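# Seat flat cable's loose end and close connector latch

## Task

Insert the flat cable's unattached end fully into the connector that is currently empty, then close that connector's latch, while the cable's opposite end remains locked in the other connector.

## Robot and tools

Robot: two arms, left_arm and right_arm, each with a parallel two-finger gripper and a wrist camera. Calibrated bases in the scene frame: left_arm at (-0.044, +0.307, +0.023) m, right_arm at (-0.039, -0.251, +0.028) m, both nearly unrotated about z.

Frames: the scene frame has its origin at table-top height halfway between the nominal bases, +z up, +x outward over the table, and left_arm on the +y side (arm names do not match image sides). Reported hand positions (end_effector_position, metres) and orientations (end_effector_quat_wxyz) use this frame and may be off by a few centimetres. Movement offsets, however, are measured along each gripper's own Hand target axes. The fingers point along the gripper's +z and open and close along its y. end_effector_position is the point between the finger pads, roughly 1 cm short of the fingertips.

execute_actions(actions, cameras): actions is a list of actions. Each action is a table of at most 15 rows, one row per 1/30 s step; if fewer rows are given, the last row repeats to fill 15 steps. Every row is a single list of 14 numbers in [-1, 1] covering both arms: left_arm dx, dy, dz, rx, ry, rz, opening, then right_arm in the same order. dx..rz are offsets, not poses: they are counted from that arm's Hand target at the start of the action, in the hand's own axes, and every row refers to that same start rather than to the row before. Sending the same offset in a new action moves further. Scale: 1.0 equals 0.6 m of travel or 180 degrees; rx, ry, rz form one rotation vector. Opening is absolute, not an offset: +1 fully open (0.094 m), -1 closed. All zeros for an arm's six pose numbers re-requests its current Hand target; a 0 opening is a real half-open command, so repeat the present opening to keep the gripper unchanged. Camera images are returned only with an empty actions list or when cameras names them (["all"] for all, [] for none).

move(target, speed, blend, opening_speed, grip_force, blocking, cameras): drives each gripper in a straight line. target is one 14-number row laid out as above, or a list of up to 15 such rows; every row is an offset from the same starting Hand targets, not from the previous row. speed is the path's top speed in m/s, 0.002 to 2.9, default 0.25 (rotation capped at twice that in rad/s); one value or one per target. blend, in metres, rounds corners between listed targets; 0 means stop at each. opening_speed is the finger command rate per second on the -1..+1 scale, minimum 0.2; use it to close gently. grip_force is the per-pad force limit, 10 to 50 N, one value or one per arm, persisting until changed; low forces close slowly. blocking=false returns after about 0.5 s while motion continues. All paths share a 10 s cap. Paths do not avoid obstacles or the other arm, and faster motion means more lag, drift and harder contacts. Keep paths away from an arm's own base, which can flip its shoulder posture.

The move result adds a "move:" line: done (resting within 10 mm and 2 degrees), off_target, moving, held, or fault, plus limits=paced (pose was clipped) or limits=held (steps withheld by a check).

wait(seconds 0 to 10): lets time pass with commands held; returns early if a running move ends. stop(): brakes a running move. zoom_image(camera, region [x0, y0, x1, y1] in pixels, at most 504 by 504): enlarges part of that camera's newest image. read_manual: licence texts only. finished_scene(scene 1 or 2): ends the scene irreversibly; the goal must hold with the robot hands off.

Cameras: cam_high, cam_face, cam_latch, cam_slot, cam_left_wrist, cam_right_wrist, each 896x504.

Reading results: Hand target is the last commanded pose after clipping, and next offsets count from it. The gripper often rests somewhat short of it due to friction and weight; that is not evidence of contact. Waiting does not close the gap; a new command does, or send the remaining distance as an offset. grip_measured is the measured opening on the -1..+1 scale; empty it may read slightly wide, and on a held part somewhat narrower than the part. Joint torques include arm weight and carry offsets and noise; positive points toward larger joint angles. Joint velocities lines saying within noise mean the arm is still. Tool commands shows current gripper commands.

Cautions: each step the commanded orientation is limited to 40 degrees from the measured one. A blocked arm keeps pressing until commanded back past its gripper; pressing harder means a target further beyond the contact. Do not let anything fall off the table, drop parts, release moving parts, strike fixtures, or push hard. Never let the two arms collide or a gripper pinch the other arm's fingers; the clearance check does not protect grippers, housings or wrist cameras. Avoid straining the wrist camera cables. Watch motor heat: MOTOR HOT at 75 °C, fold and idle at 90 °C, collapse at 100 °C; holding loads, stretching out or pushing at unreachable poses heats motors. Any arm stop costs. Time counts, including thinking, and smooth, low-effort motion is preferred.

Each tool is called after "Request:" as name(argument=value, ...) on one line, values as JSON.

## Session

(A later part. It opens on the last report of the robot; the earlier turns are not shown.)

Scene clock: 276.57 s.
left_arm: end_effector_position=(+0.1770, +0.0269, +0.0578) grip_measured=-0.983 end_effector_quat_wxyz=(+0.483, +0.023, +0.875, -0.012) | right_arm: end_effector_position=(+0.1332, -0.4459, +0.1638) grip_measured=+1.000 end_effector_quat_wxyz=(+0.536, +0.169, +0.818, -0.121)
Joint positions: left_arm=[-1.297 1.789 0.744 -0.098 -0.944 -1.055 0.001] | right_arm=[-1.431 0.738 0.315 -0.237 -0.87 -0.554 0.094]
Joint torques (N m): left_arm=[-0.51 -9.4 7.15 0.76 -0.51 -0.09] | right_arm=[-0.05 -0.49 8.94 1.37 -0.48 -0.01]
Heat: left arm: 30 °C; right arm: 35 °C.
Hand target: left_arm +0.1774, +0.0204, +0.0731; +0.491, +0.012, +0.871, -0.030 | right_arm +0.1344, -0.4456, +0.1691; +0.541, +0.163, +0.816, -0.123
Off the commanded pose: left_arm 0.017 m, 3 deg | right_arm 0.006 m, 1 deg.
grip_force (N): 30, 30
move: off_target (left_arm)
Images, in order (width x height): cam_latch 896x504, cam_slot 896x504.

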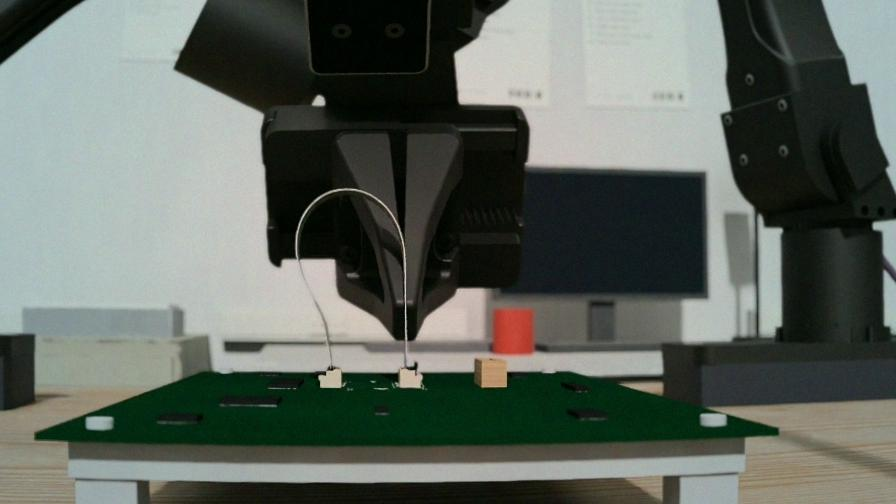

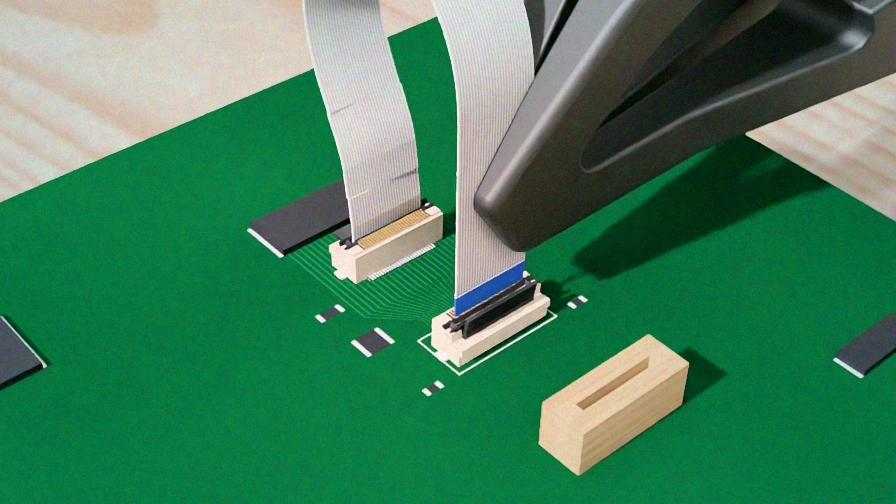

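Request:
move(target=[-0.0059,0.0031,0,-0.0033,-0.0062,0.0002,-1,0,0,0,0,0,0,1], speed=0.03, cameras=["cam_latch", "cam_slot"])

Request:
zoom_image(camera="cam_latch", region=[380, 310, 460, 400])

Request:
zoom_image(camera="cam_slot", region=[435, 290, 485, 340])

Request:
zoom_image(camera="cam_slot", region=[500, 260, 550, 310])

Scene clock: 279.90 s.
left_arm: end_effector_position=(+0.1774, +0.0274, +0.0584) grip_measured=-0.983 end_effector_quat_wxyz=(+0.485, +0.022, +0.874, -0.011) | right_arm: end_effector_position=(+0.1332, -0.4459, +0.1638) grip_measured=+1.000 end_effector_quat_wxyz=(+0.536, +0.169, +0.818, -0.121)
Joint positions: left_arm=[-1.297 1.789 0.744 -0.098 -0.949 -1.055 0.001] | right_arm=[-1.431 0.738 0.315 -0.237 -0.87 -0.554 0.094]
Joint torques (N m): left_arm=[-0.54 -9.42 7.17 0.77 -0.71 -0.07] | right_arm=[-0.09 -0.47 8.9 1.4 -0.46 -0.02]
Heat: left arm: 30 °C; right arm: 35 °C.
Hand target: left_arm +0.1793, +0.0222, +0.0761; +0.500, +0.010, +0.866, -0.025 | right_arm +0.1344, -0.4456, +0.1691; +0.541, +0.163, +0.816, -0.123
Off the commanded pose: left_arm 0.018 m, 3 deg | right_arm 0.006 m, 1 deg.
grip_force (N): 30, 30
move: off_target (left_arm)
Images, in order (width x height): cam_latch 896x504, cam_slot 896x504.

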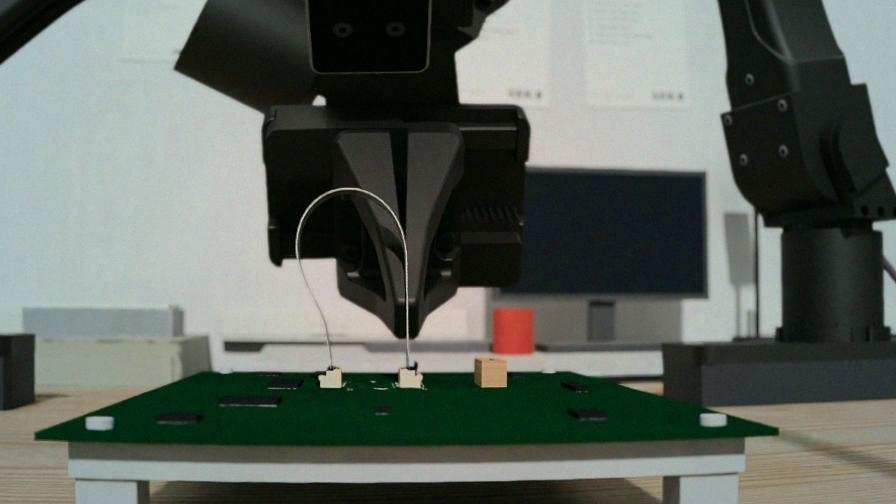

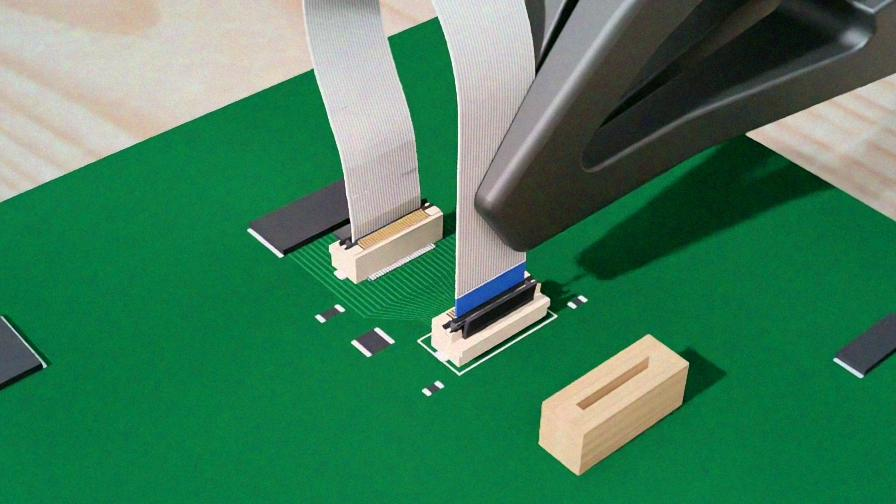

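Scaled by 5.600 from the camera's 896x504 image, which has a finer 1280x720 frame.

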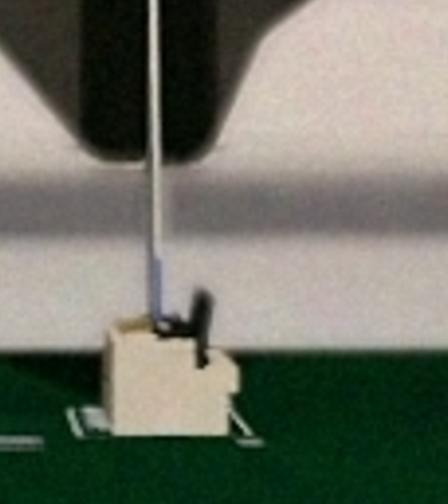

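Scaled by 10.080 from the camera's 896x504 image, which has a finer 1280x720 frame.

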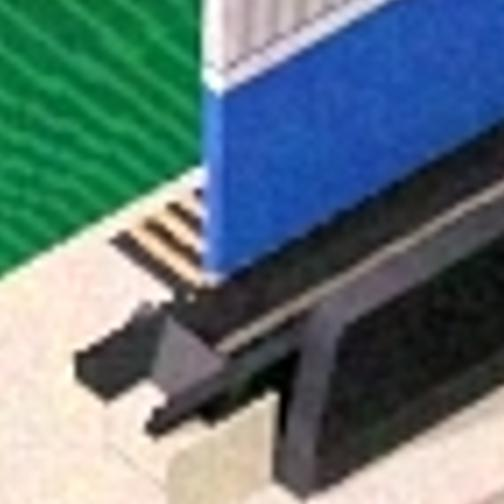

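Scaled by 10.080 from the camera's 896x504 image, which has a finer 1280x720 frame.

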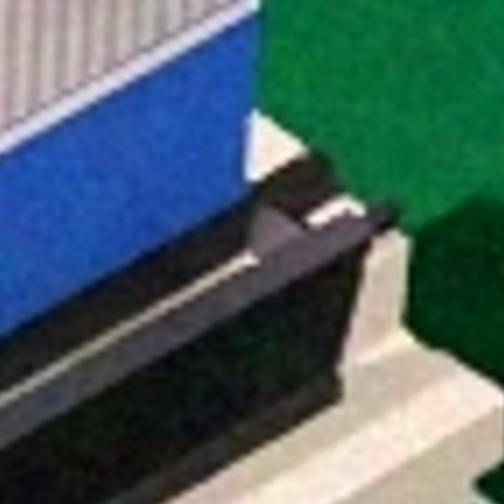

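Request:
move(target=[[-0.0007,0.0003,0,-0.0004,-0.0007,0,-1,0,0,0,0,0,0,1],[0.0228,0.0095,0.0116,-0.0095,0.0046,0.0154,-1,0,0,0,0,0,0,1]], speed=0.03, cameras=["cam_latch", "cam_slot", "cam_face"])

Request:
zoom_image(camera="cam_latch", region=[380, 310, 460, 400])

Request:
zoom_image(camera="cam_slot", region=[435, 290, 485, 340])

Request:
zoom_image(camera="cam_slot", region=[500, 260, 550, 310])

Request:
zoom_image(camera="cam_face", region=[425, 240, 475, 290])

Scene clock: 283.60 s.
left_arm: end_effector_position=(+0.1774, +0.0288, +0.0582) grip_measured=-0.983 end_effector_quat_wxyz=(+0.485, +0.024, +0.874, -0.007) | right_arm: end_effector_position=(+0.1332, -0.4459, +0.1638) grip_measured=+1.000 end_effector_quat_wxyz=(+0.536, +0.169, +0.818, -0.121)
Joint positions: left_arm=[-1.297 1.789 0.744 -0.106 -0.951 -1.055 0.001] | right_arm=[-1.431 0.738 0.315 -0.237 -0.87 -0.554 0.094]
Joint torques (N m): left_arm=[-0.43 -5.6 7.16 0.75 -0.68 -0.06] | right_arm=[-0.13 -0.47 8.88 1.38 -0.47 -0.02]
Heat: left arm: 30 °C; right arm: 35 °C.
Hand target: left_arm +0.1787, +0.0275, +0.0605; +0.494, +0.023, +0.869, +0.000 | right_arm +0.1344, -0.4456, +0.1691; +0.541, +0.163, +0.816, -0.123
Off the commanded pose: left_arm 0.003 m, 1 deg | right_arm 0.006 m, 1 deg.
grip_force (N): 30, 30
move: done
Images, in order (width x height): cam_face 896x504, cam_latch 896x504, cam_slot 896x504.

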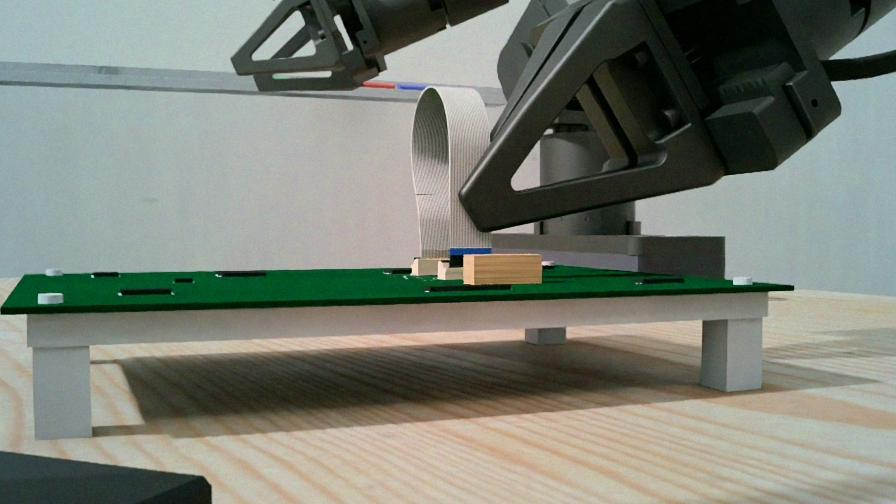

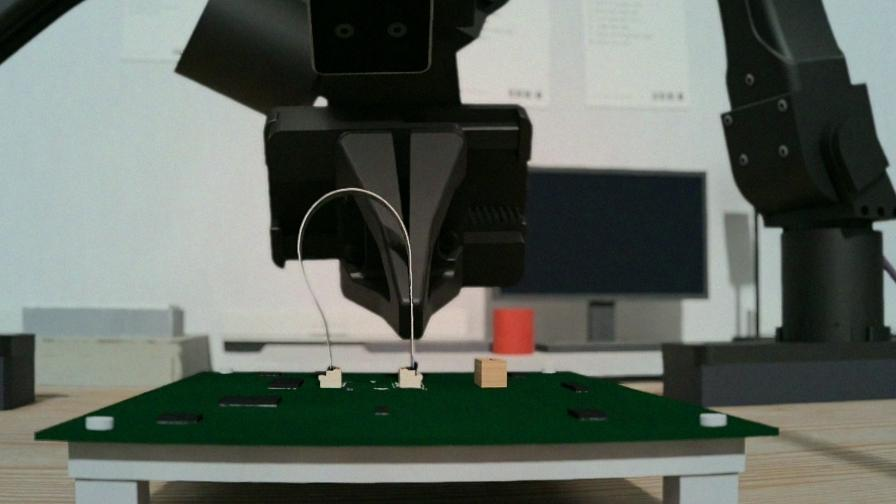

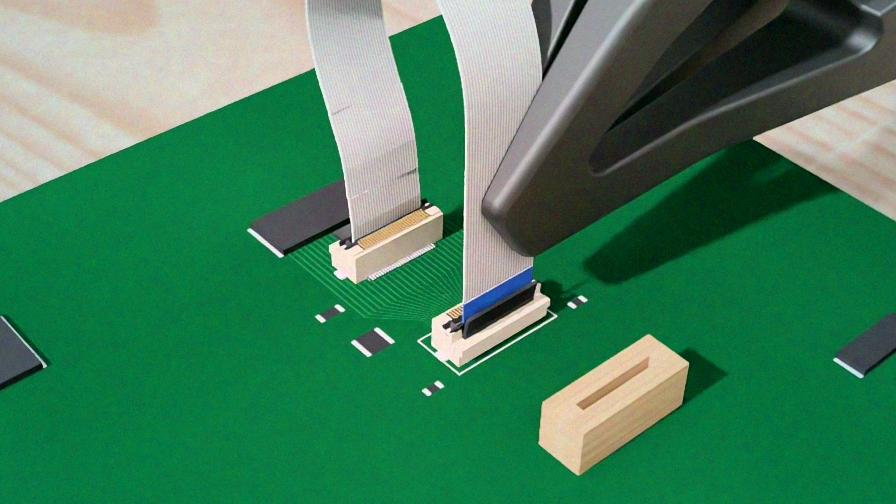

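Scaled by 5.600 from the camera's 896x504 image, which has a finer 1280x720 frame.

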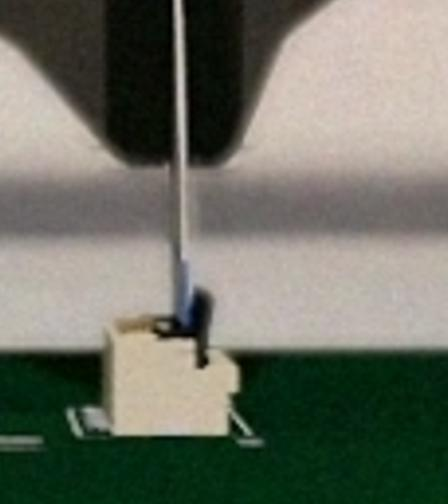

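Scaled by 10.080 from the camera's 896x504 image, which has a finer 1280x720 frame.

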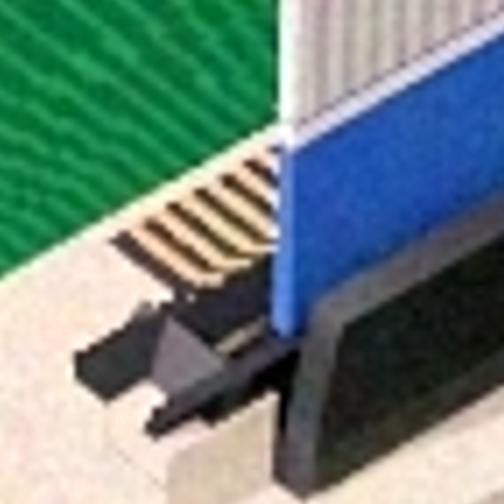

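Scaled by 10.080 from the camera's 896x504 image, which has a finer 1280x720 frame.

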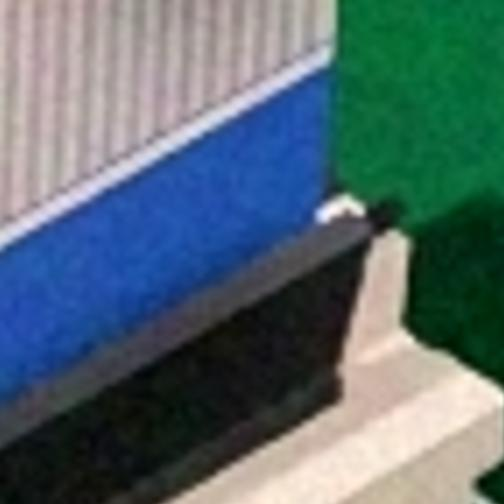

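Scaled by 10.080 from the camera's 896x504 image, which has a finer 1280x720 frame.

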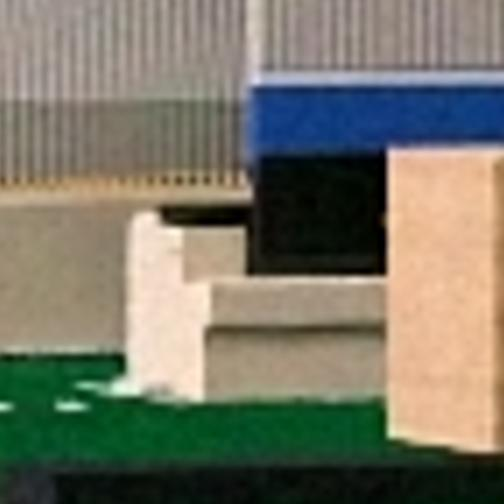

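Request:
move(target=[-0.0012,-0.0115,-0.0002,0.0081,0.0012,-0.0094,-1,0,0,0,0,0,0,1], speed=0.03, cameras=["cam_latch", "cam_slot"])

Request:
zoom_image(camera="cam_latch", region=[380, 310, 460, 400])

Request:
zoom_image(camera="cam_slot", region=[435, 290, 485, 340])

Request:
zoom_image(camera="cam_slot", region=[500, 260, 550, 310])

Scene clock: 288.13 s.
left_arm: end_effector_position=(+0.1775, +0.0275, +0.0585) grip_measured=-0.983 end_effector_quat_wxyz=(+0.485, +0.022, +0.874, -0.011) | right_arm: end_effector_position=(+0.1332, -0.4459, +0.1638) grip_measured=+1.000 end_effector_quat_wxyz=(+0.536, +0.169, +0.818, -0.121)
Joint positions: left_arm=[-1.297 1.789 0.744 -0.099 -0.949 -1.055 0.001] | right_arm=[-1.431 0.738 0.315 -0.237 -0.87 -0.554 0.094]
Joint torques (N m): left_arm=[-0.42 -5.64 7.3 1.03 -0.54 -0.07] | right_arm=[-0.05 -0.5 8.92 1.37 -0.47 -0.02]
Heat: left arm: 30 °C; right arm: 35 °C.
Hand target: left_arm +0.1787, +0.0205, +0.0610; +0.492, +0.017, +0.870, -0.019 | right_arm +0.1344, -0.4456, +0.1691; +0.541, +0.163, +0.816, -0.123
Off the commanded pose: left_arm 0.008 m, 1 deg | right_arm 0.006 m, 1 deg.
grip_force (N): 30, 30
move: done
Images, in order (width x height): cam_latch 896x504, cam_slot 896x504.

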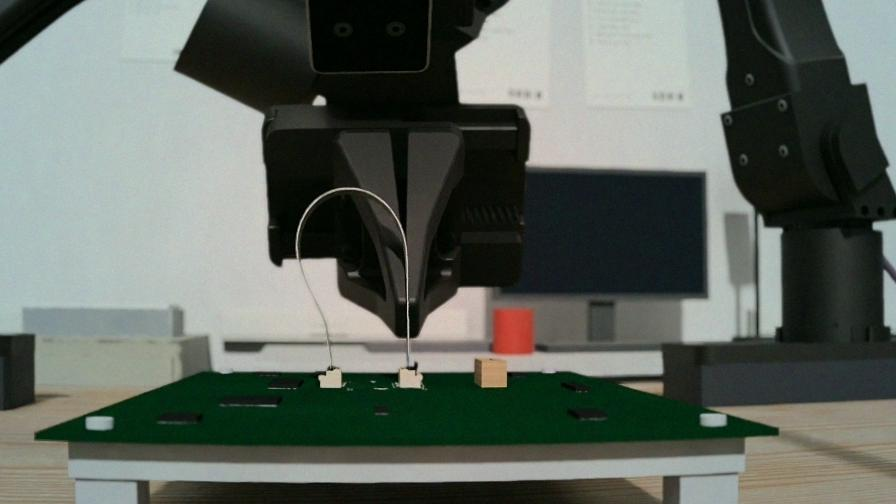

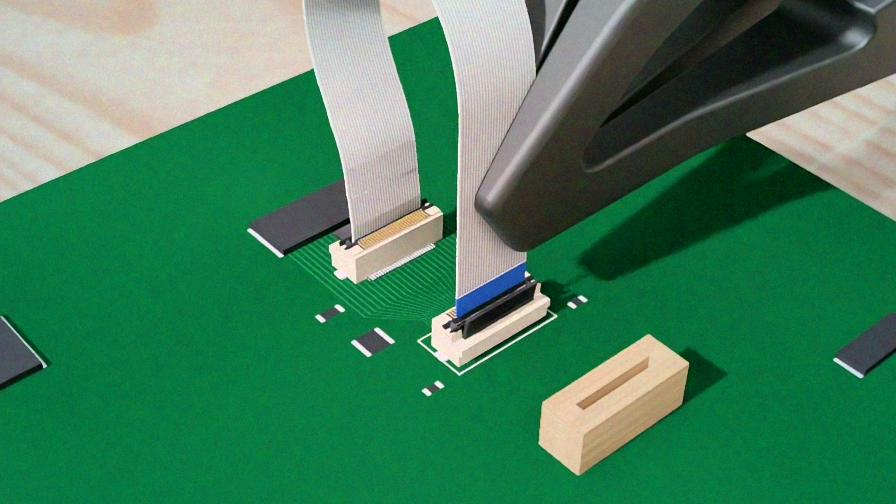

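Scaled by 5.600 from the camera's 896x504 image, which has a finer 1280x720 frame.

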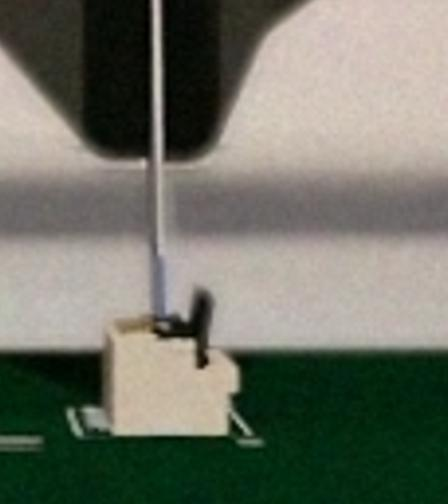

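Scaled by 10.080 from the camera's 896x504 image, which has a finer 1280x720 frame.

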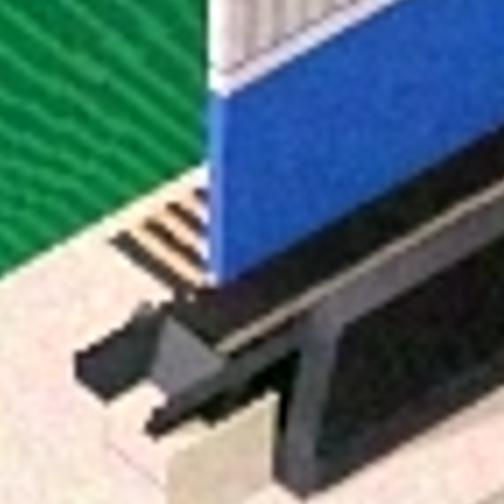

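Scaled by 10.080 from the camera's 896x504 image, which has a finer 1280x720 frame.

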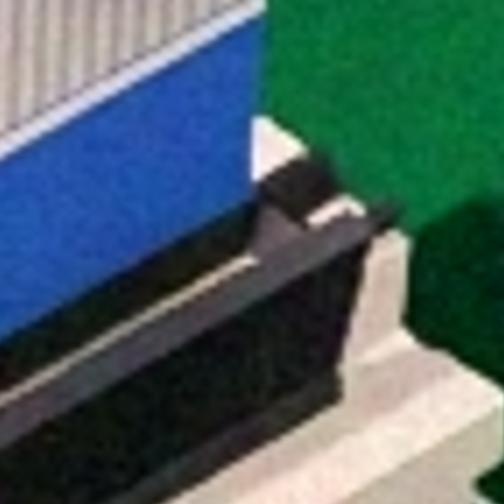

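Request:
move(target=[0.0021,0.0005,0.0011,-0.0006,0.0004,0.0010,-1,0,0,0,0,0,0,1], speed=0.03, cameras=["cam_latch", "cam_slot", "cam_face"])

Request:
zoom_image(camera="cam_latch", region=[380, 310, 460, 400])

Request:
zoom_image(camera="cam_slot", region=[435, 290, 485, 340])

Request:
zoom_image(camera="cam_slot", region=[500, 260, 550, 310])

Scene clock: 290.37 s.
left_arm: end_effector_position=(+0.1777, +0.0267, +0.0580) grip_measured=-0.983 end_effector_quat_wxyz=(+0.485, +0.022, +0.874, -0.012) | right_arm: end_effector_position=(+0.1332, -0.4459, +0.1638) grip_measured=+1.000 end_effector_quat_wxyz=(+0.536, +0.169, +0.818, -0.121)
Joint positions: left_arm=[-1.297 1.792 0.744 -0.092 -0.95 -1.055 0.001] | right_arm=[-1.431 0.738 0.315 -0.237 -0.87 -0.554 0.094]
Joint torques (N m): left_arm=[-0.44 -5.6 7.27 0.99 -0.52 -0.08] | right_arm=[-0.09 -0.49 8.9 1.39 -0.46 -0.01]
Heat: left arm: 30 °C; right arm: 35 °C.
Hand target: left_arm +0.1786, +0.0208, +0.0597; +0.491, +0.018, +0.871, -0.017 | right_arm +0.1344, -0.4456, +0.1691; +0.541, +0.163, +0.816, -0.123
Off the commanded pose: left_arm 0.006 m, 1 deg | right_arm 0.006 m, 1 deg.
grip_force (N): 30, 30
move: done
Images, in order (width x height): cam_face 896x504, cam_latch 896x504, cam_slot 896x504.

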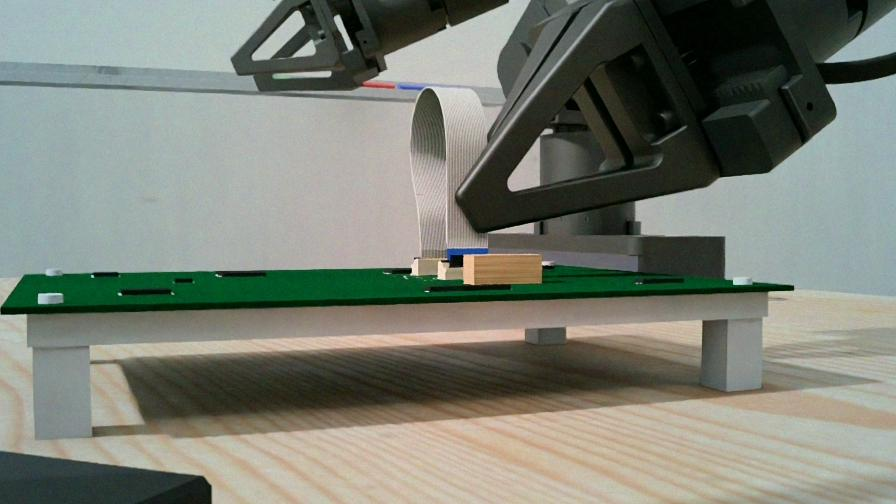

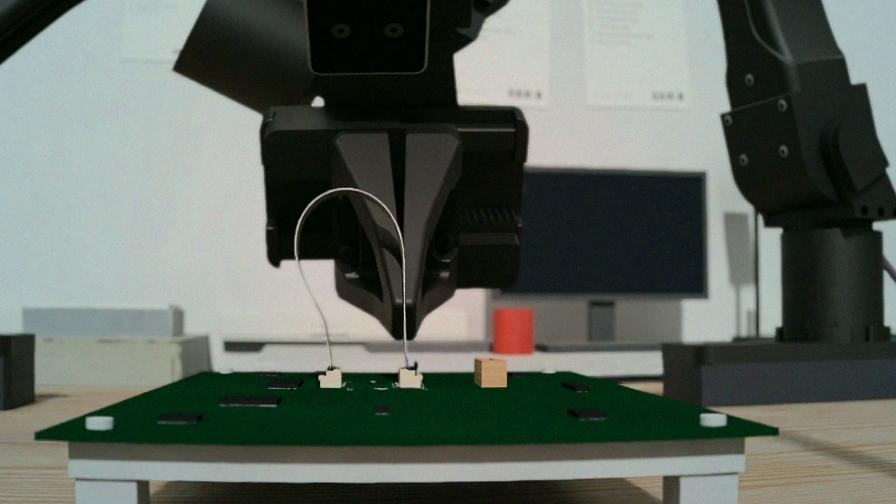

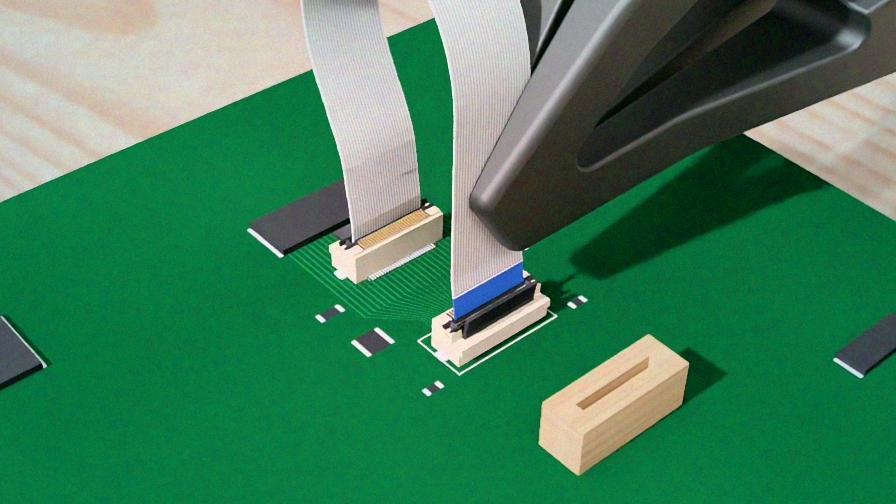

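Scaled by 5.600 from the camera's 896x504 image, which has a finer 1280x720 frame.

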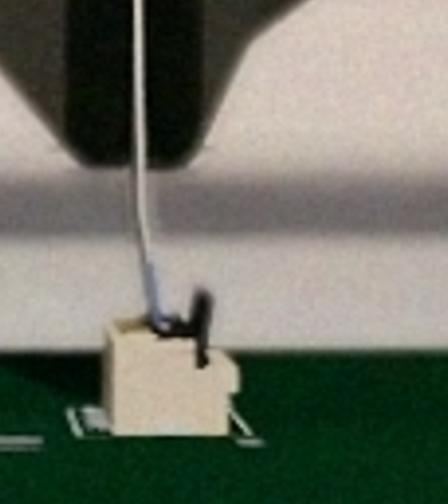

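Scaled by 10.080 from the camera's 896x504 image, which has a finer 1280x720 frame.

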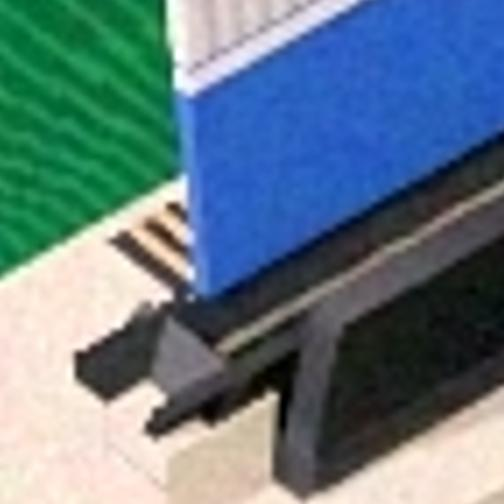

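Scaled by 10.080 from the camera's 896x504 image, which has a finer 1280x720 frame.

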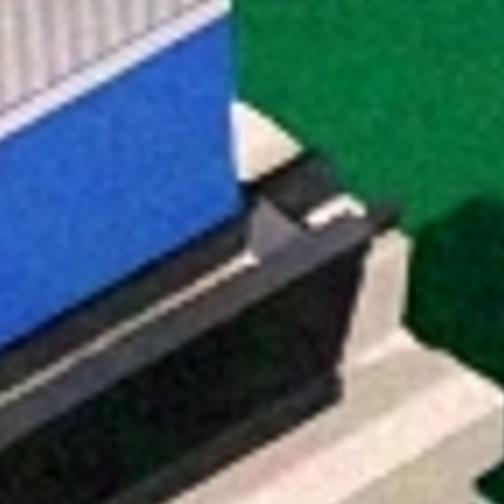

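Request:
move(target=[0.0031,0.0016,0.0013,-0.0014,0.0008,0.0023,-1,0,0,0,0,0,0,1], speed=0.03, cameras=["cam_latch", "cam_slot", "cam_face"])

Request:
zoom_image(camera="cam_latch", region=[380, 310, 460, 400])

Request:
zoom_image(camera="cam_slot", region=[435, 290, 485, 340])

Request:
zoom_image(camera="cam_slot", region=[500, 260, 550, 310])

Scene clock: 295.47 s.
left_arm: end_effector_position=(+0.1782, +0.0269, +0.0577) grip_measured=-0.983 end_effector_quat_wxyz=(+0.487, +0.021, +0.873, -0.011) | right_arm: end_effector_position=(+0.1332, -0.4459, +0.1638) grip_measured=+1.000 end_effector_quat_wxyz=(+0.536, +0.169, +0.818, -0.121)
Joint positions: left_arm=[-1.297 1.796 0.744 -0.088 -0.954 -1.055 0.001] | right_arm=[-1.431 0.738 0.315 -0.237 -0.87 -0.554 0.094]
Joint torques (N m): left_arm=[-0.39 -5.42 7.19 0.91 -0.49 -0.06] | right_arm=[-0.1 -0.51 8.91 1.39 -0.47 0]
Heat: left arm: 30 °C; right arm: 35 °C.
Hand target: left_arm +0.1784, +0.0218, +0.0576; +0.490, +0.020, +0.871, -0.013 | right_arm +0.1344, -0.4456, +0.1691; +0.541, +0.163, +0.816, -0.123
Off the commanded pose: left_arm 0.005 m, 1 deg | right_arm 0.006 m, 1 deg.
grip_force (N): 30, 30
move: done
Images, in order (width x height): cam_face 896x504, cam_latch 896x504, cam_slot 896x504.

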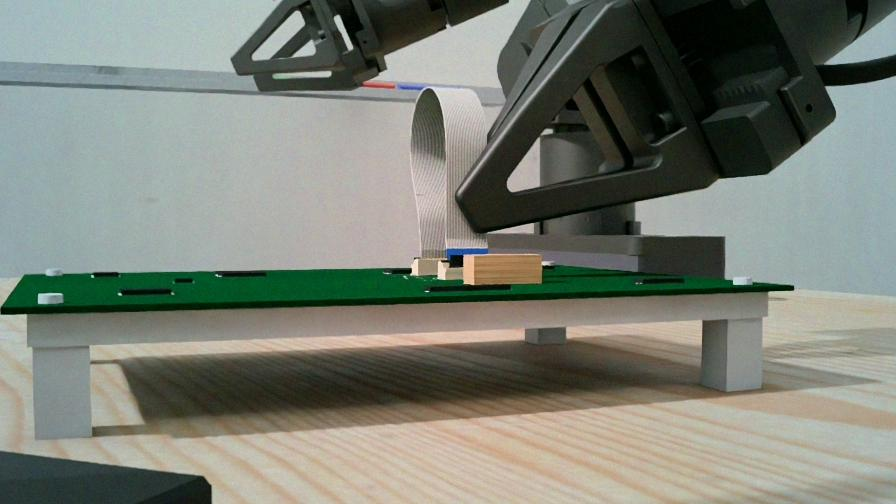

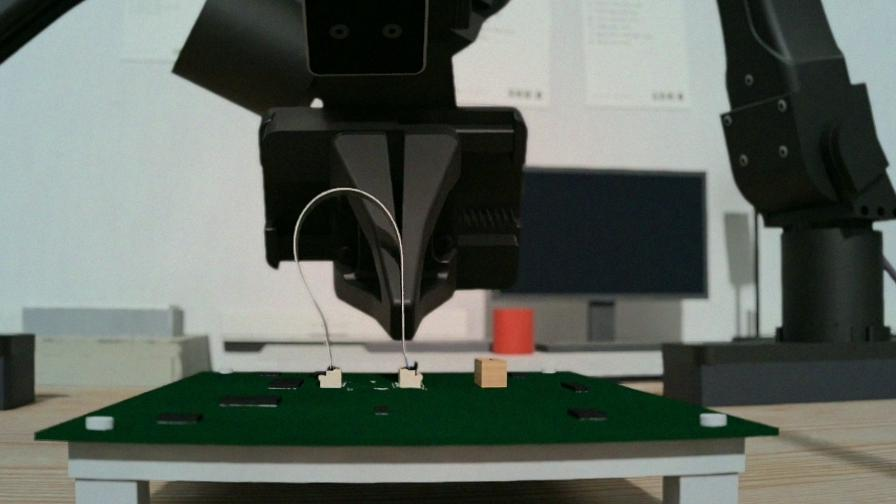

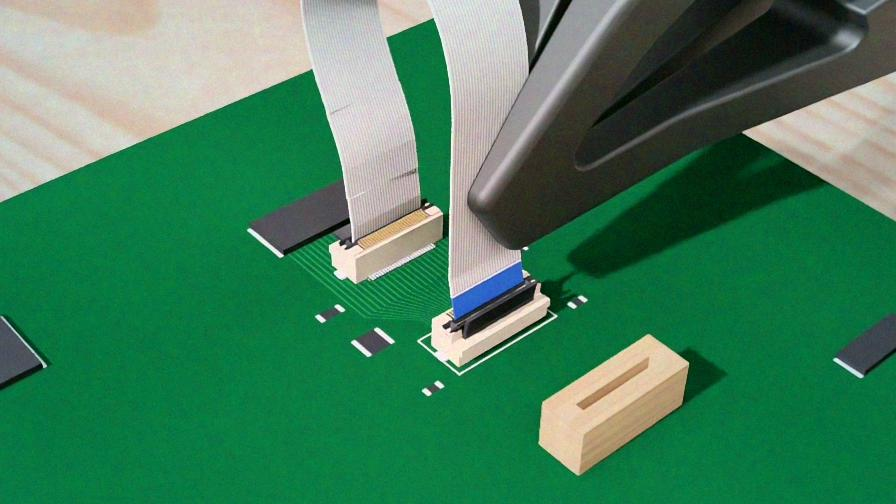

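Scaled by 5.600 from the camera's 896x504 image, which has a finer 1280x720 frame.

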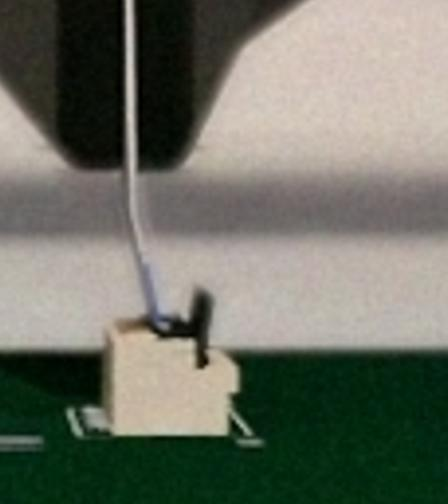

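Scaled by 10.080 from the camera's 896x504 image, which has a finer 1280x720 frame.

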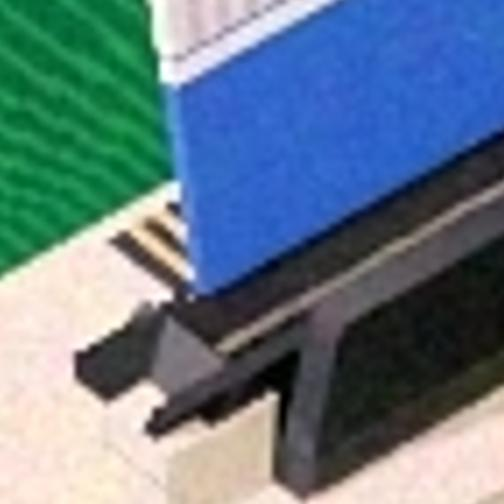

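Scaled by 10.080 from the camera's 896x504 image, which has a finer 1280x720 frame.

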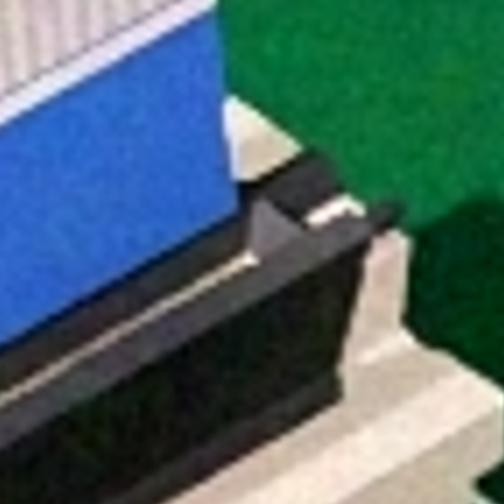

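Request:
move(target=[-0.0220,-0.0009,-0.0137,0.0052,-0.0019,-0.0078,-1,0,0,0,0,0,0,1], speed=0.04, cameras=["cam_latch", "cam_slot"])

Request:
zoom_image(camera="cam_latch", region=[380, 310, 460, 400])

Request:
zoom_image(camera="cam_slot", region=[435, 290, 485, 340])

Request:
zoom_image(camera="cam_slot", region=[500, 260, 550, 310])

Scene clock: 299.67 s.
left_arm: end_effector_position=(+0.1774, +0.0275, +0.0579) grip_measured=-0.983 end_effector_quat_wxyz=(+0.484, +0.023, +0.875, -0.010) | right_arm: end_effector_position=(+0.1332, -0.4459, +0.1638) grip_measured=+1.000 end_effector_quat_wxyz=(+0.536, +0.169, +0.818, -0.121)
Joint positions: left_arm=[-1.297 1.79 0.744 -0.098 -0.948 -1.055 0.001] | right_arm=[-1.431 0.738 0.315 -0.237 -0.87 -0.554 0.094]
Joint torques (N m): left_arm=[-0.35 -9.39 7.24 0.73 -0.53 -0.04] | right_arm=[-0.08 -0.47 8.98 1.39 -0.48 -0.02]
Heat: left arm: 30 °C; right arm: 35 °C.
Hand target: left_arm +0.1782, +0.0212, +0.0733; +0.493, +0.013, +0.870, -0.027 | right_arm +0.1344, -0.4456, +0.1691; +0.541, +0.163, +0.816, -0.123
Off the commanded pose: left_arm 0.017 m, 2 deg | right_arm 0.006 m, 1 deg.
grip_force (N): 30, 30
move: off_target (left_arm)
Images, in order (width x height): cam_latch 896x504, cam_slot 896x504.

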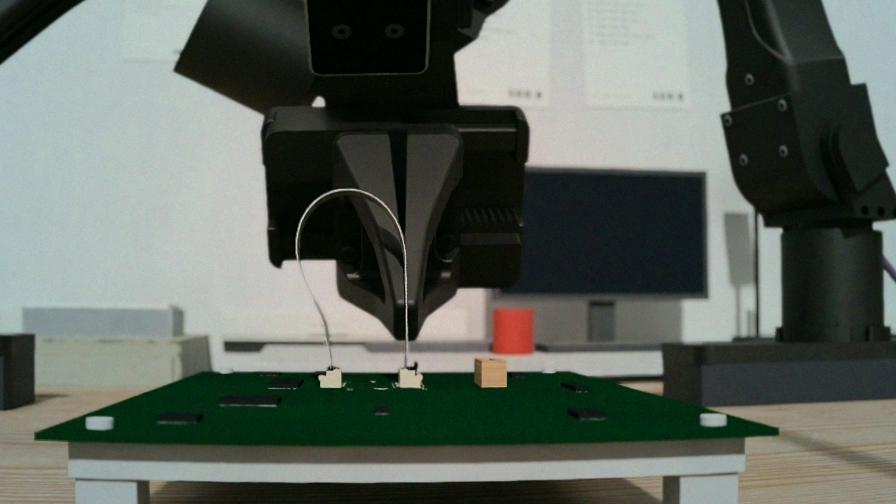

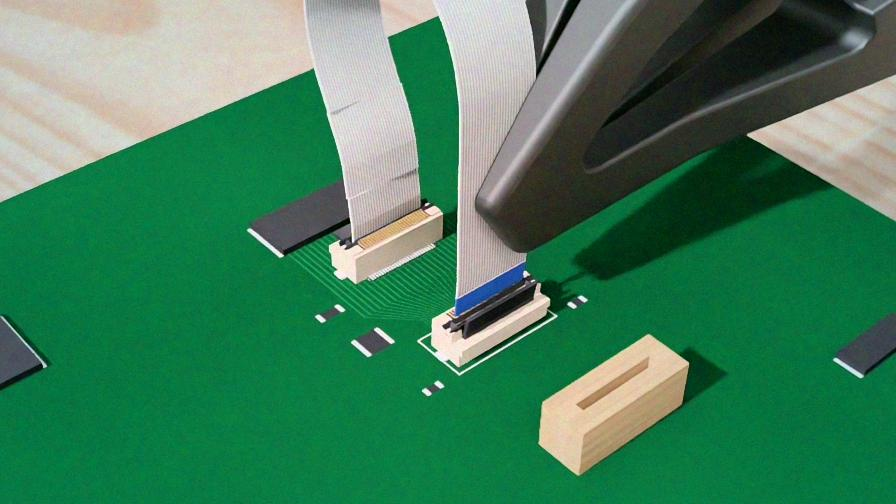

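Scaled by 5.600 from the camera's 896x504 image, which has a finer 1280x720 frame.

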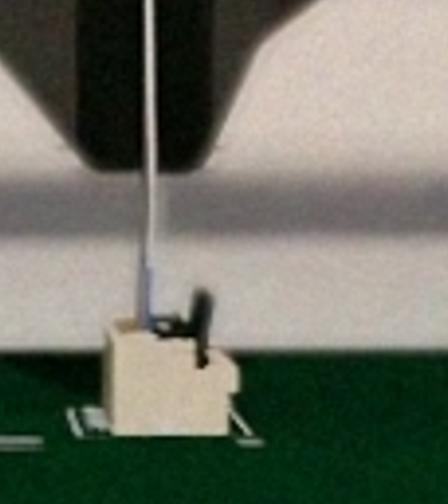

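Scaled by 10.080 from the camera's 896x504 image, which has a finer 1280x720 frame.

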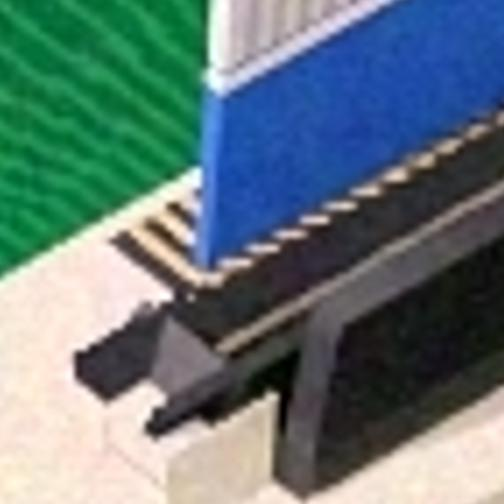

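Scaled by 10.080 from the camera's 896x504 image, which has a finer 1280x720 frame.

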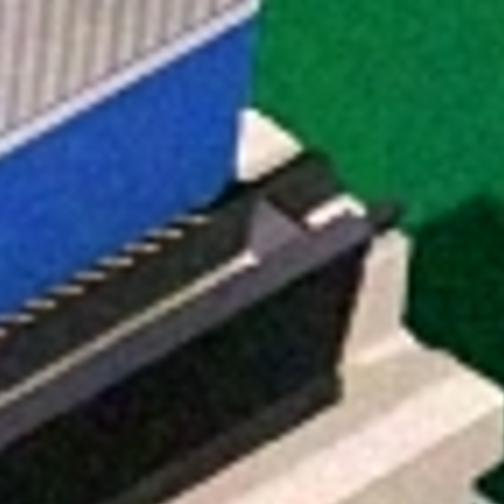

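Request:
move(target=[-0.0016,0.0012,-0.0014,-0.0003,0.0002,0.0005,-1,0,0,0,0,0,0,1], speed=0.03, cameras=["cam_latch", "cam_slot"])

Request:
zoom_image(camera="cam_latch", region=[380, 310, 460, 400])

Request:
zoom_image(camera="cam_slot", region=[435, 290, 485, 340])

Request:
zoom_image(camera="cam_slot", region=[500, 260, 550, 310])

Scene clock: 302.93 s.
left_arm: end_effector_position=(+0.1769, +0.0287, +0.0586) grip_measured=-0.983 end_effector_quat_wxyz=(+0.483, +0.024, +0.875, -0.008) | right_arm: end_effector_position=(+0.1332, -0.4459, +0.1638) grip_measured=+1.000 end_effector_quat_wxyz=(+0.536, +0.169, +0.818, -0.121)
Joint positions: left_arm=[-1.297 1.784 0.744 -0.11 -0.947 -1.055 0.001] | right_arm=[-1.431 0.738 0.315 -0.237 -0.87 -0.554 0.094]
Joint torques (N m): left_arm=[-0.38 -9.4 7.25 0.76 -0.53 -0.06] | right_arm=[-0.06 -0.47 8.92 1.37 -0.47 -0.01]
Heat: left arm: 30 °C; right arm: 35 °C.
Hand target: left_arm +0.1780, +0.0221, +0.0745; +0.492, +0.013, +0.870, -0.026 | right_arm +0.1344, -0.4456, +0.1691; +0.541, +0.163, +0.816, -0.123
Off the commanded pose: left_arm 0.017 m, 3 deg | right_arm 0.006 m, 1 deg.
grip_force (N): 30, 30
move: off_target (left_arm)
Images, in order (width x height): cam_latch 896x504, cam_slot 896x504.

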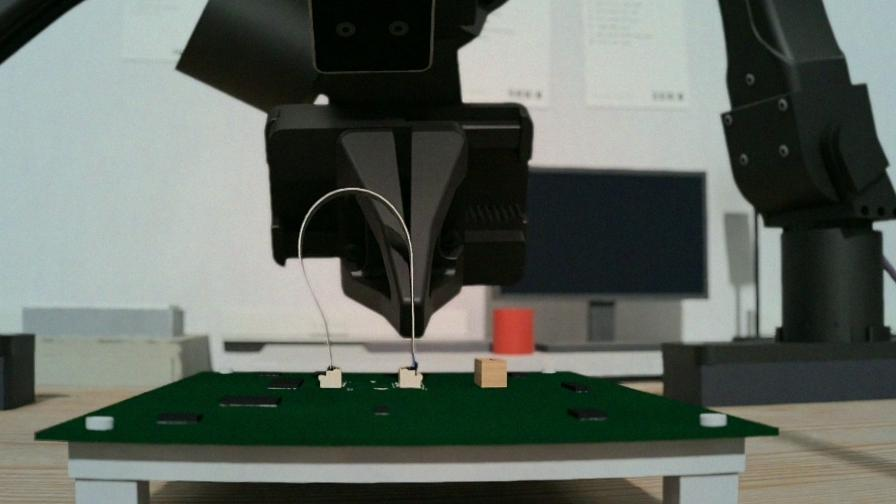

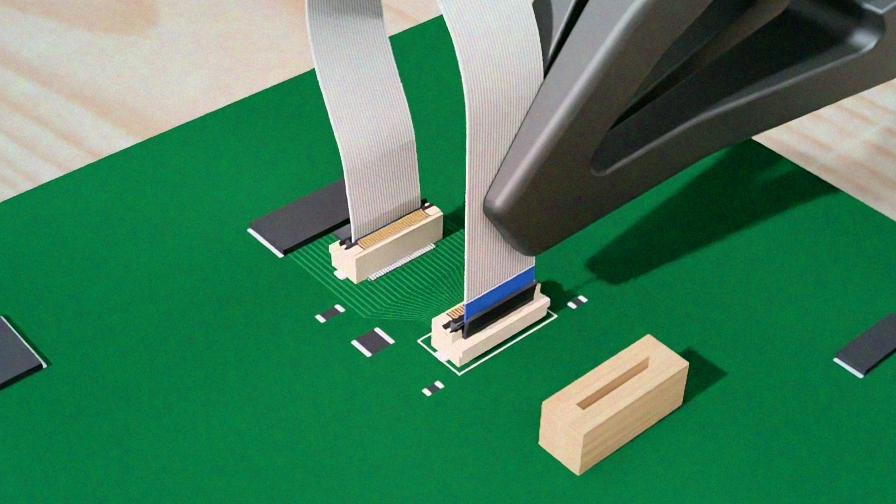

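Scaled by 5.600 from the camera's 896x504 image, which has a finer 1280x720 frame.

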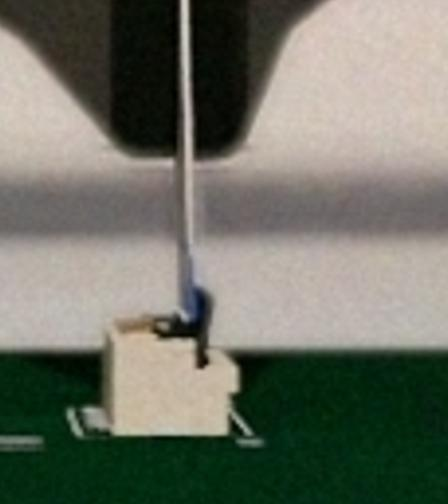

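Scaled by 10.080 from the camera's 896x504 image, which has a finer 1280x720 frame.

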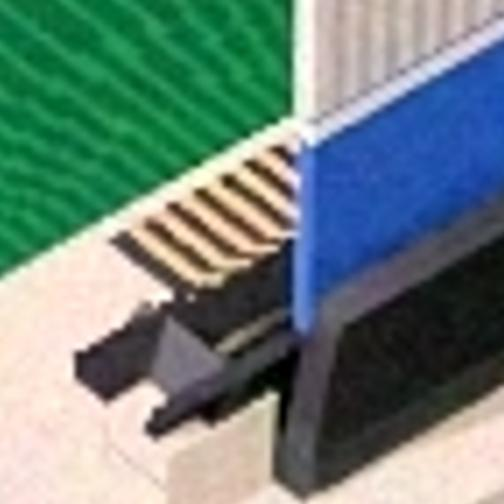

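Scaled by 10.080 from the camera's 896x504 image, which has a finer 1280x720 frame.

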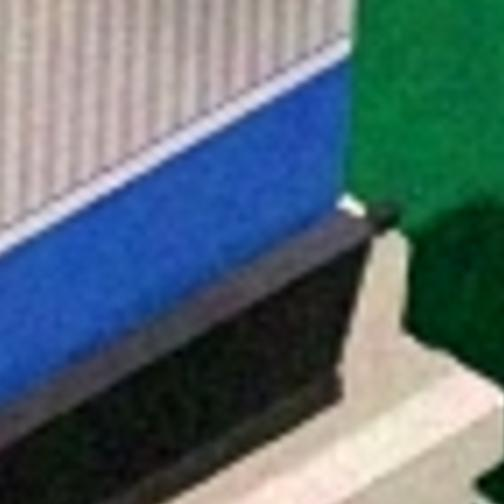

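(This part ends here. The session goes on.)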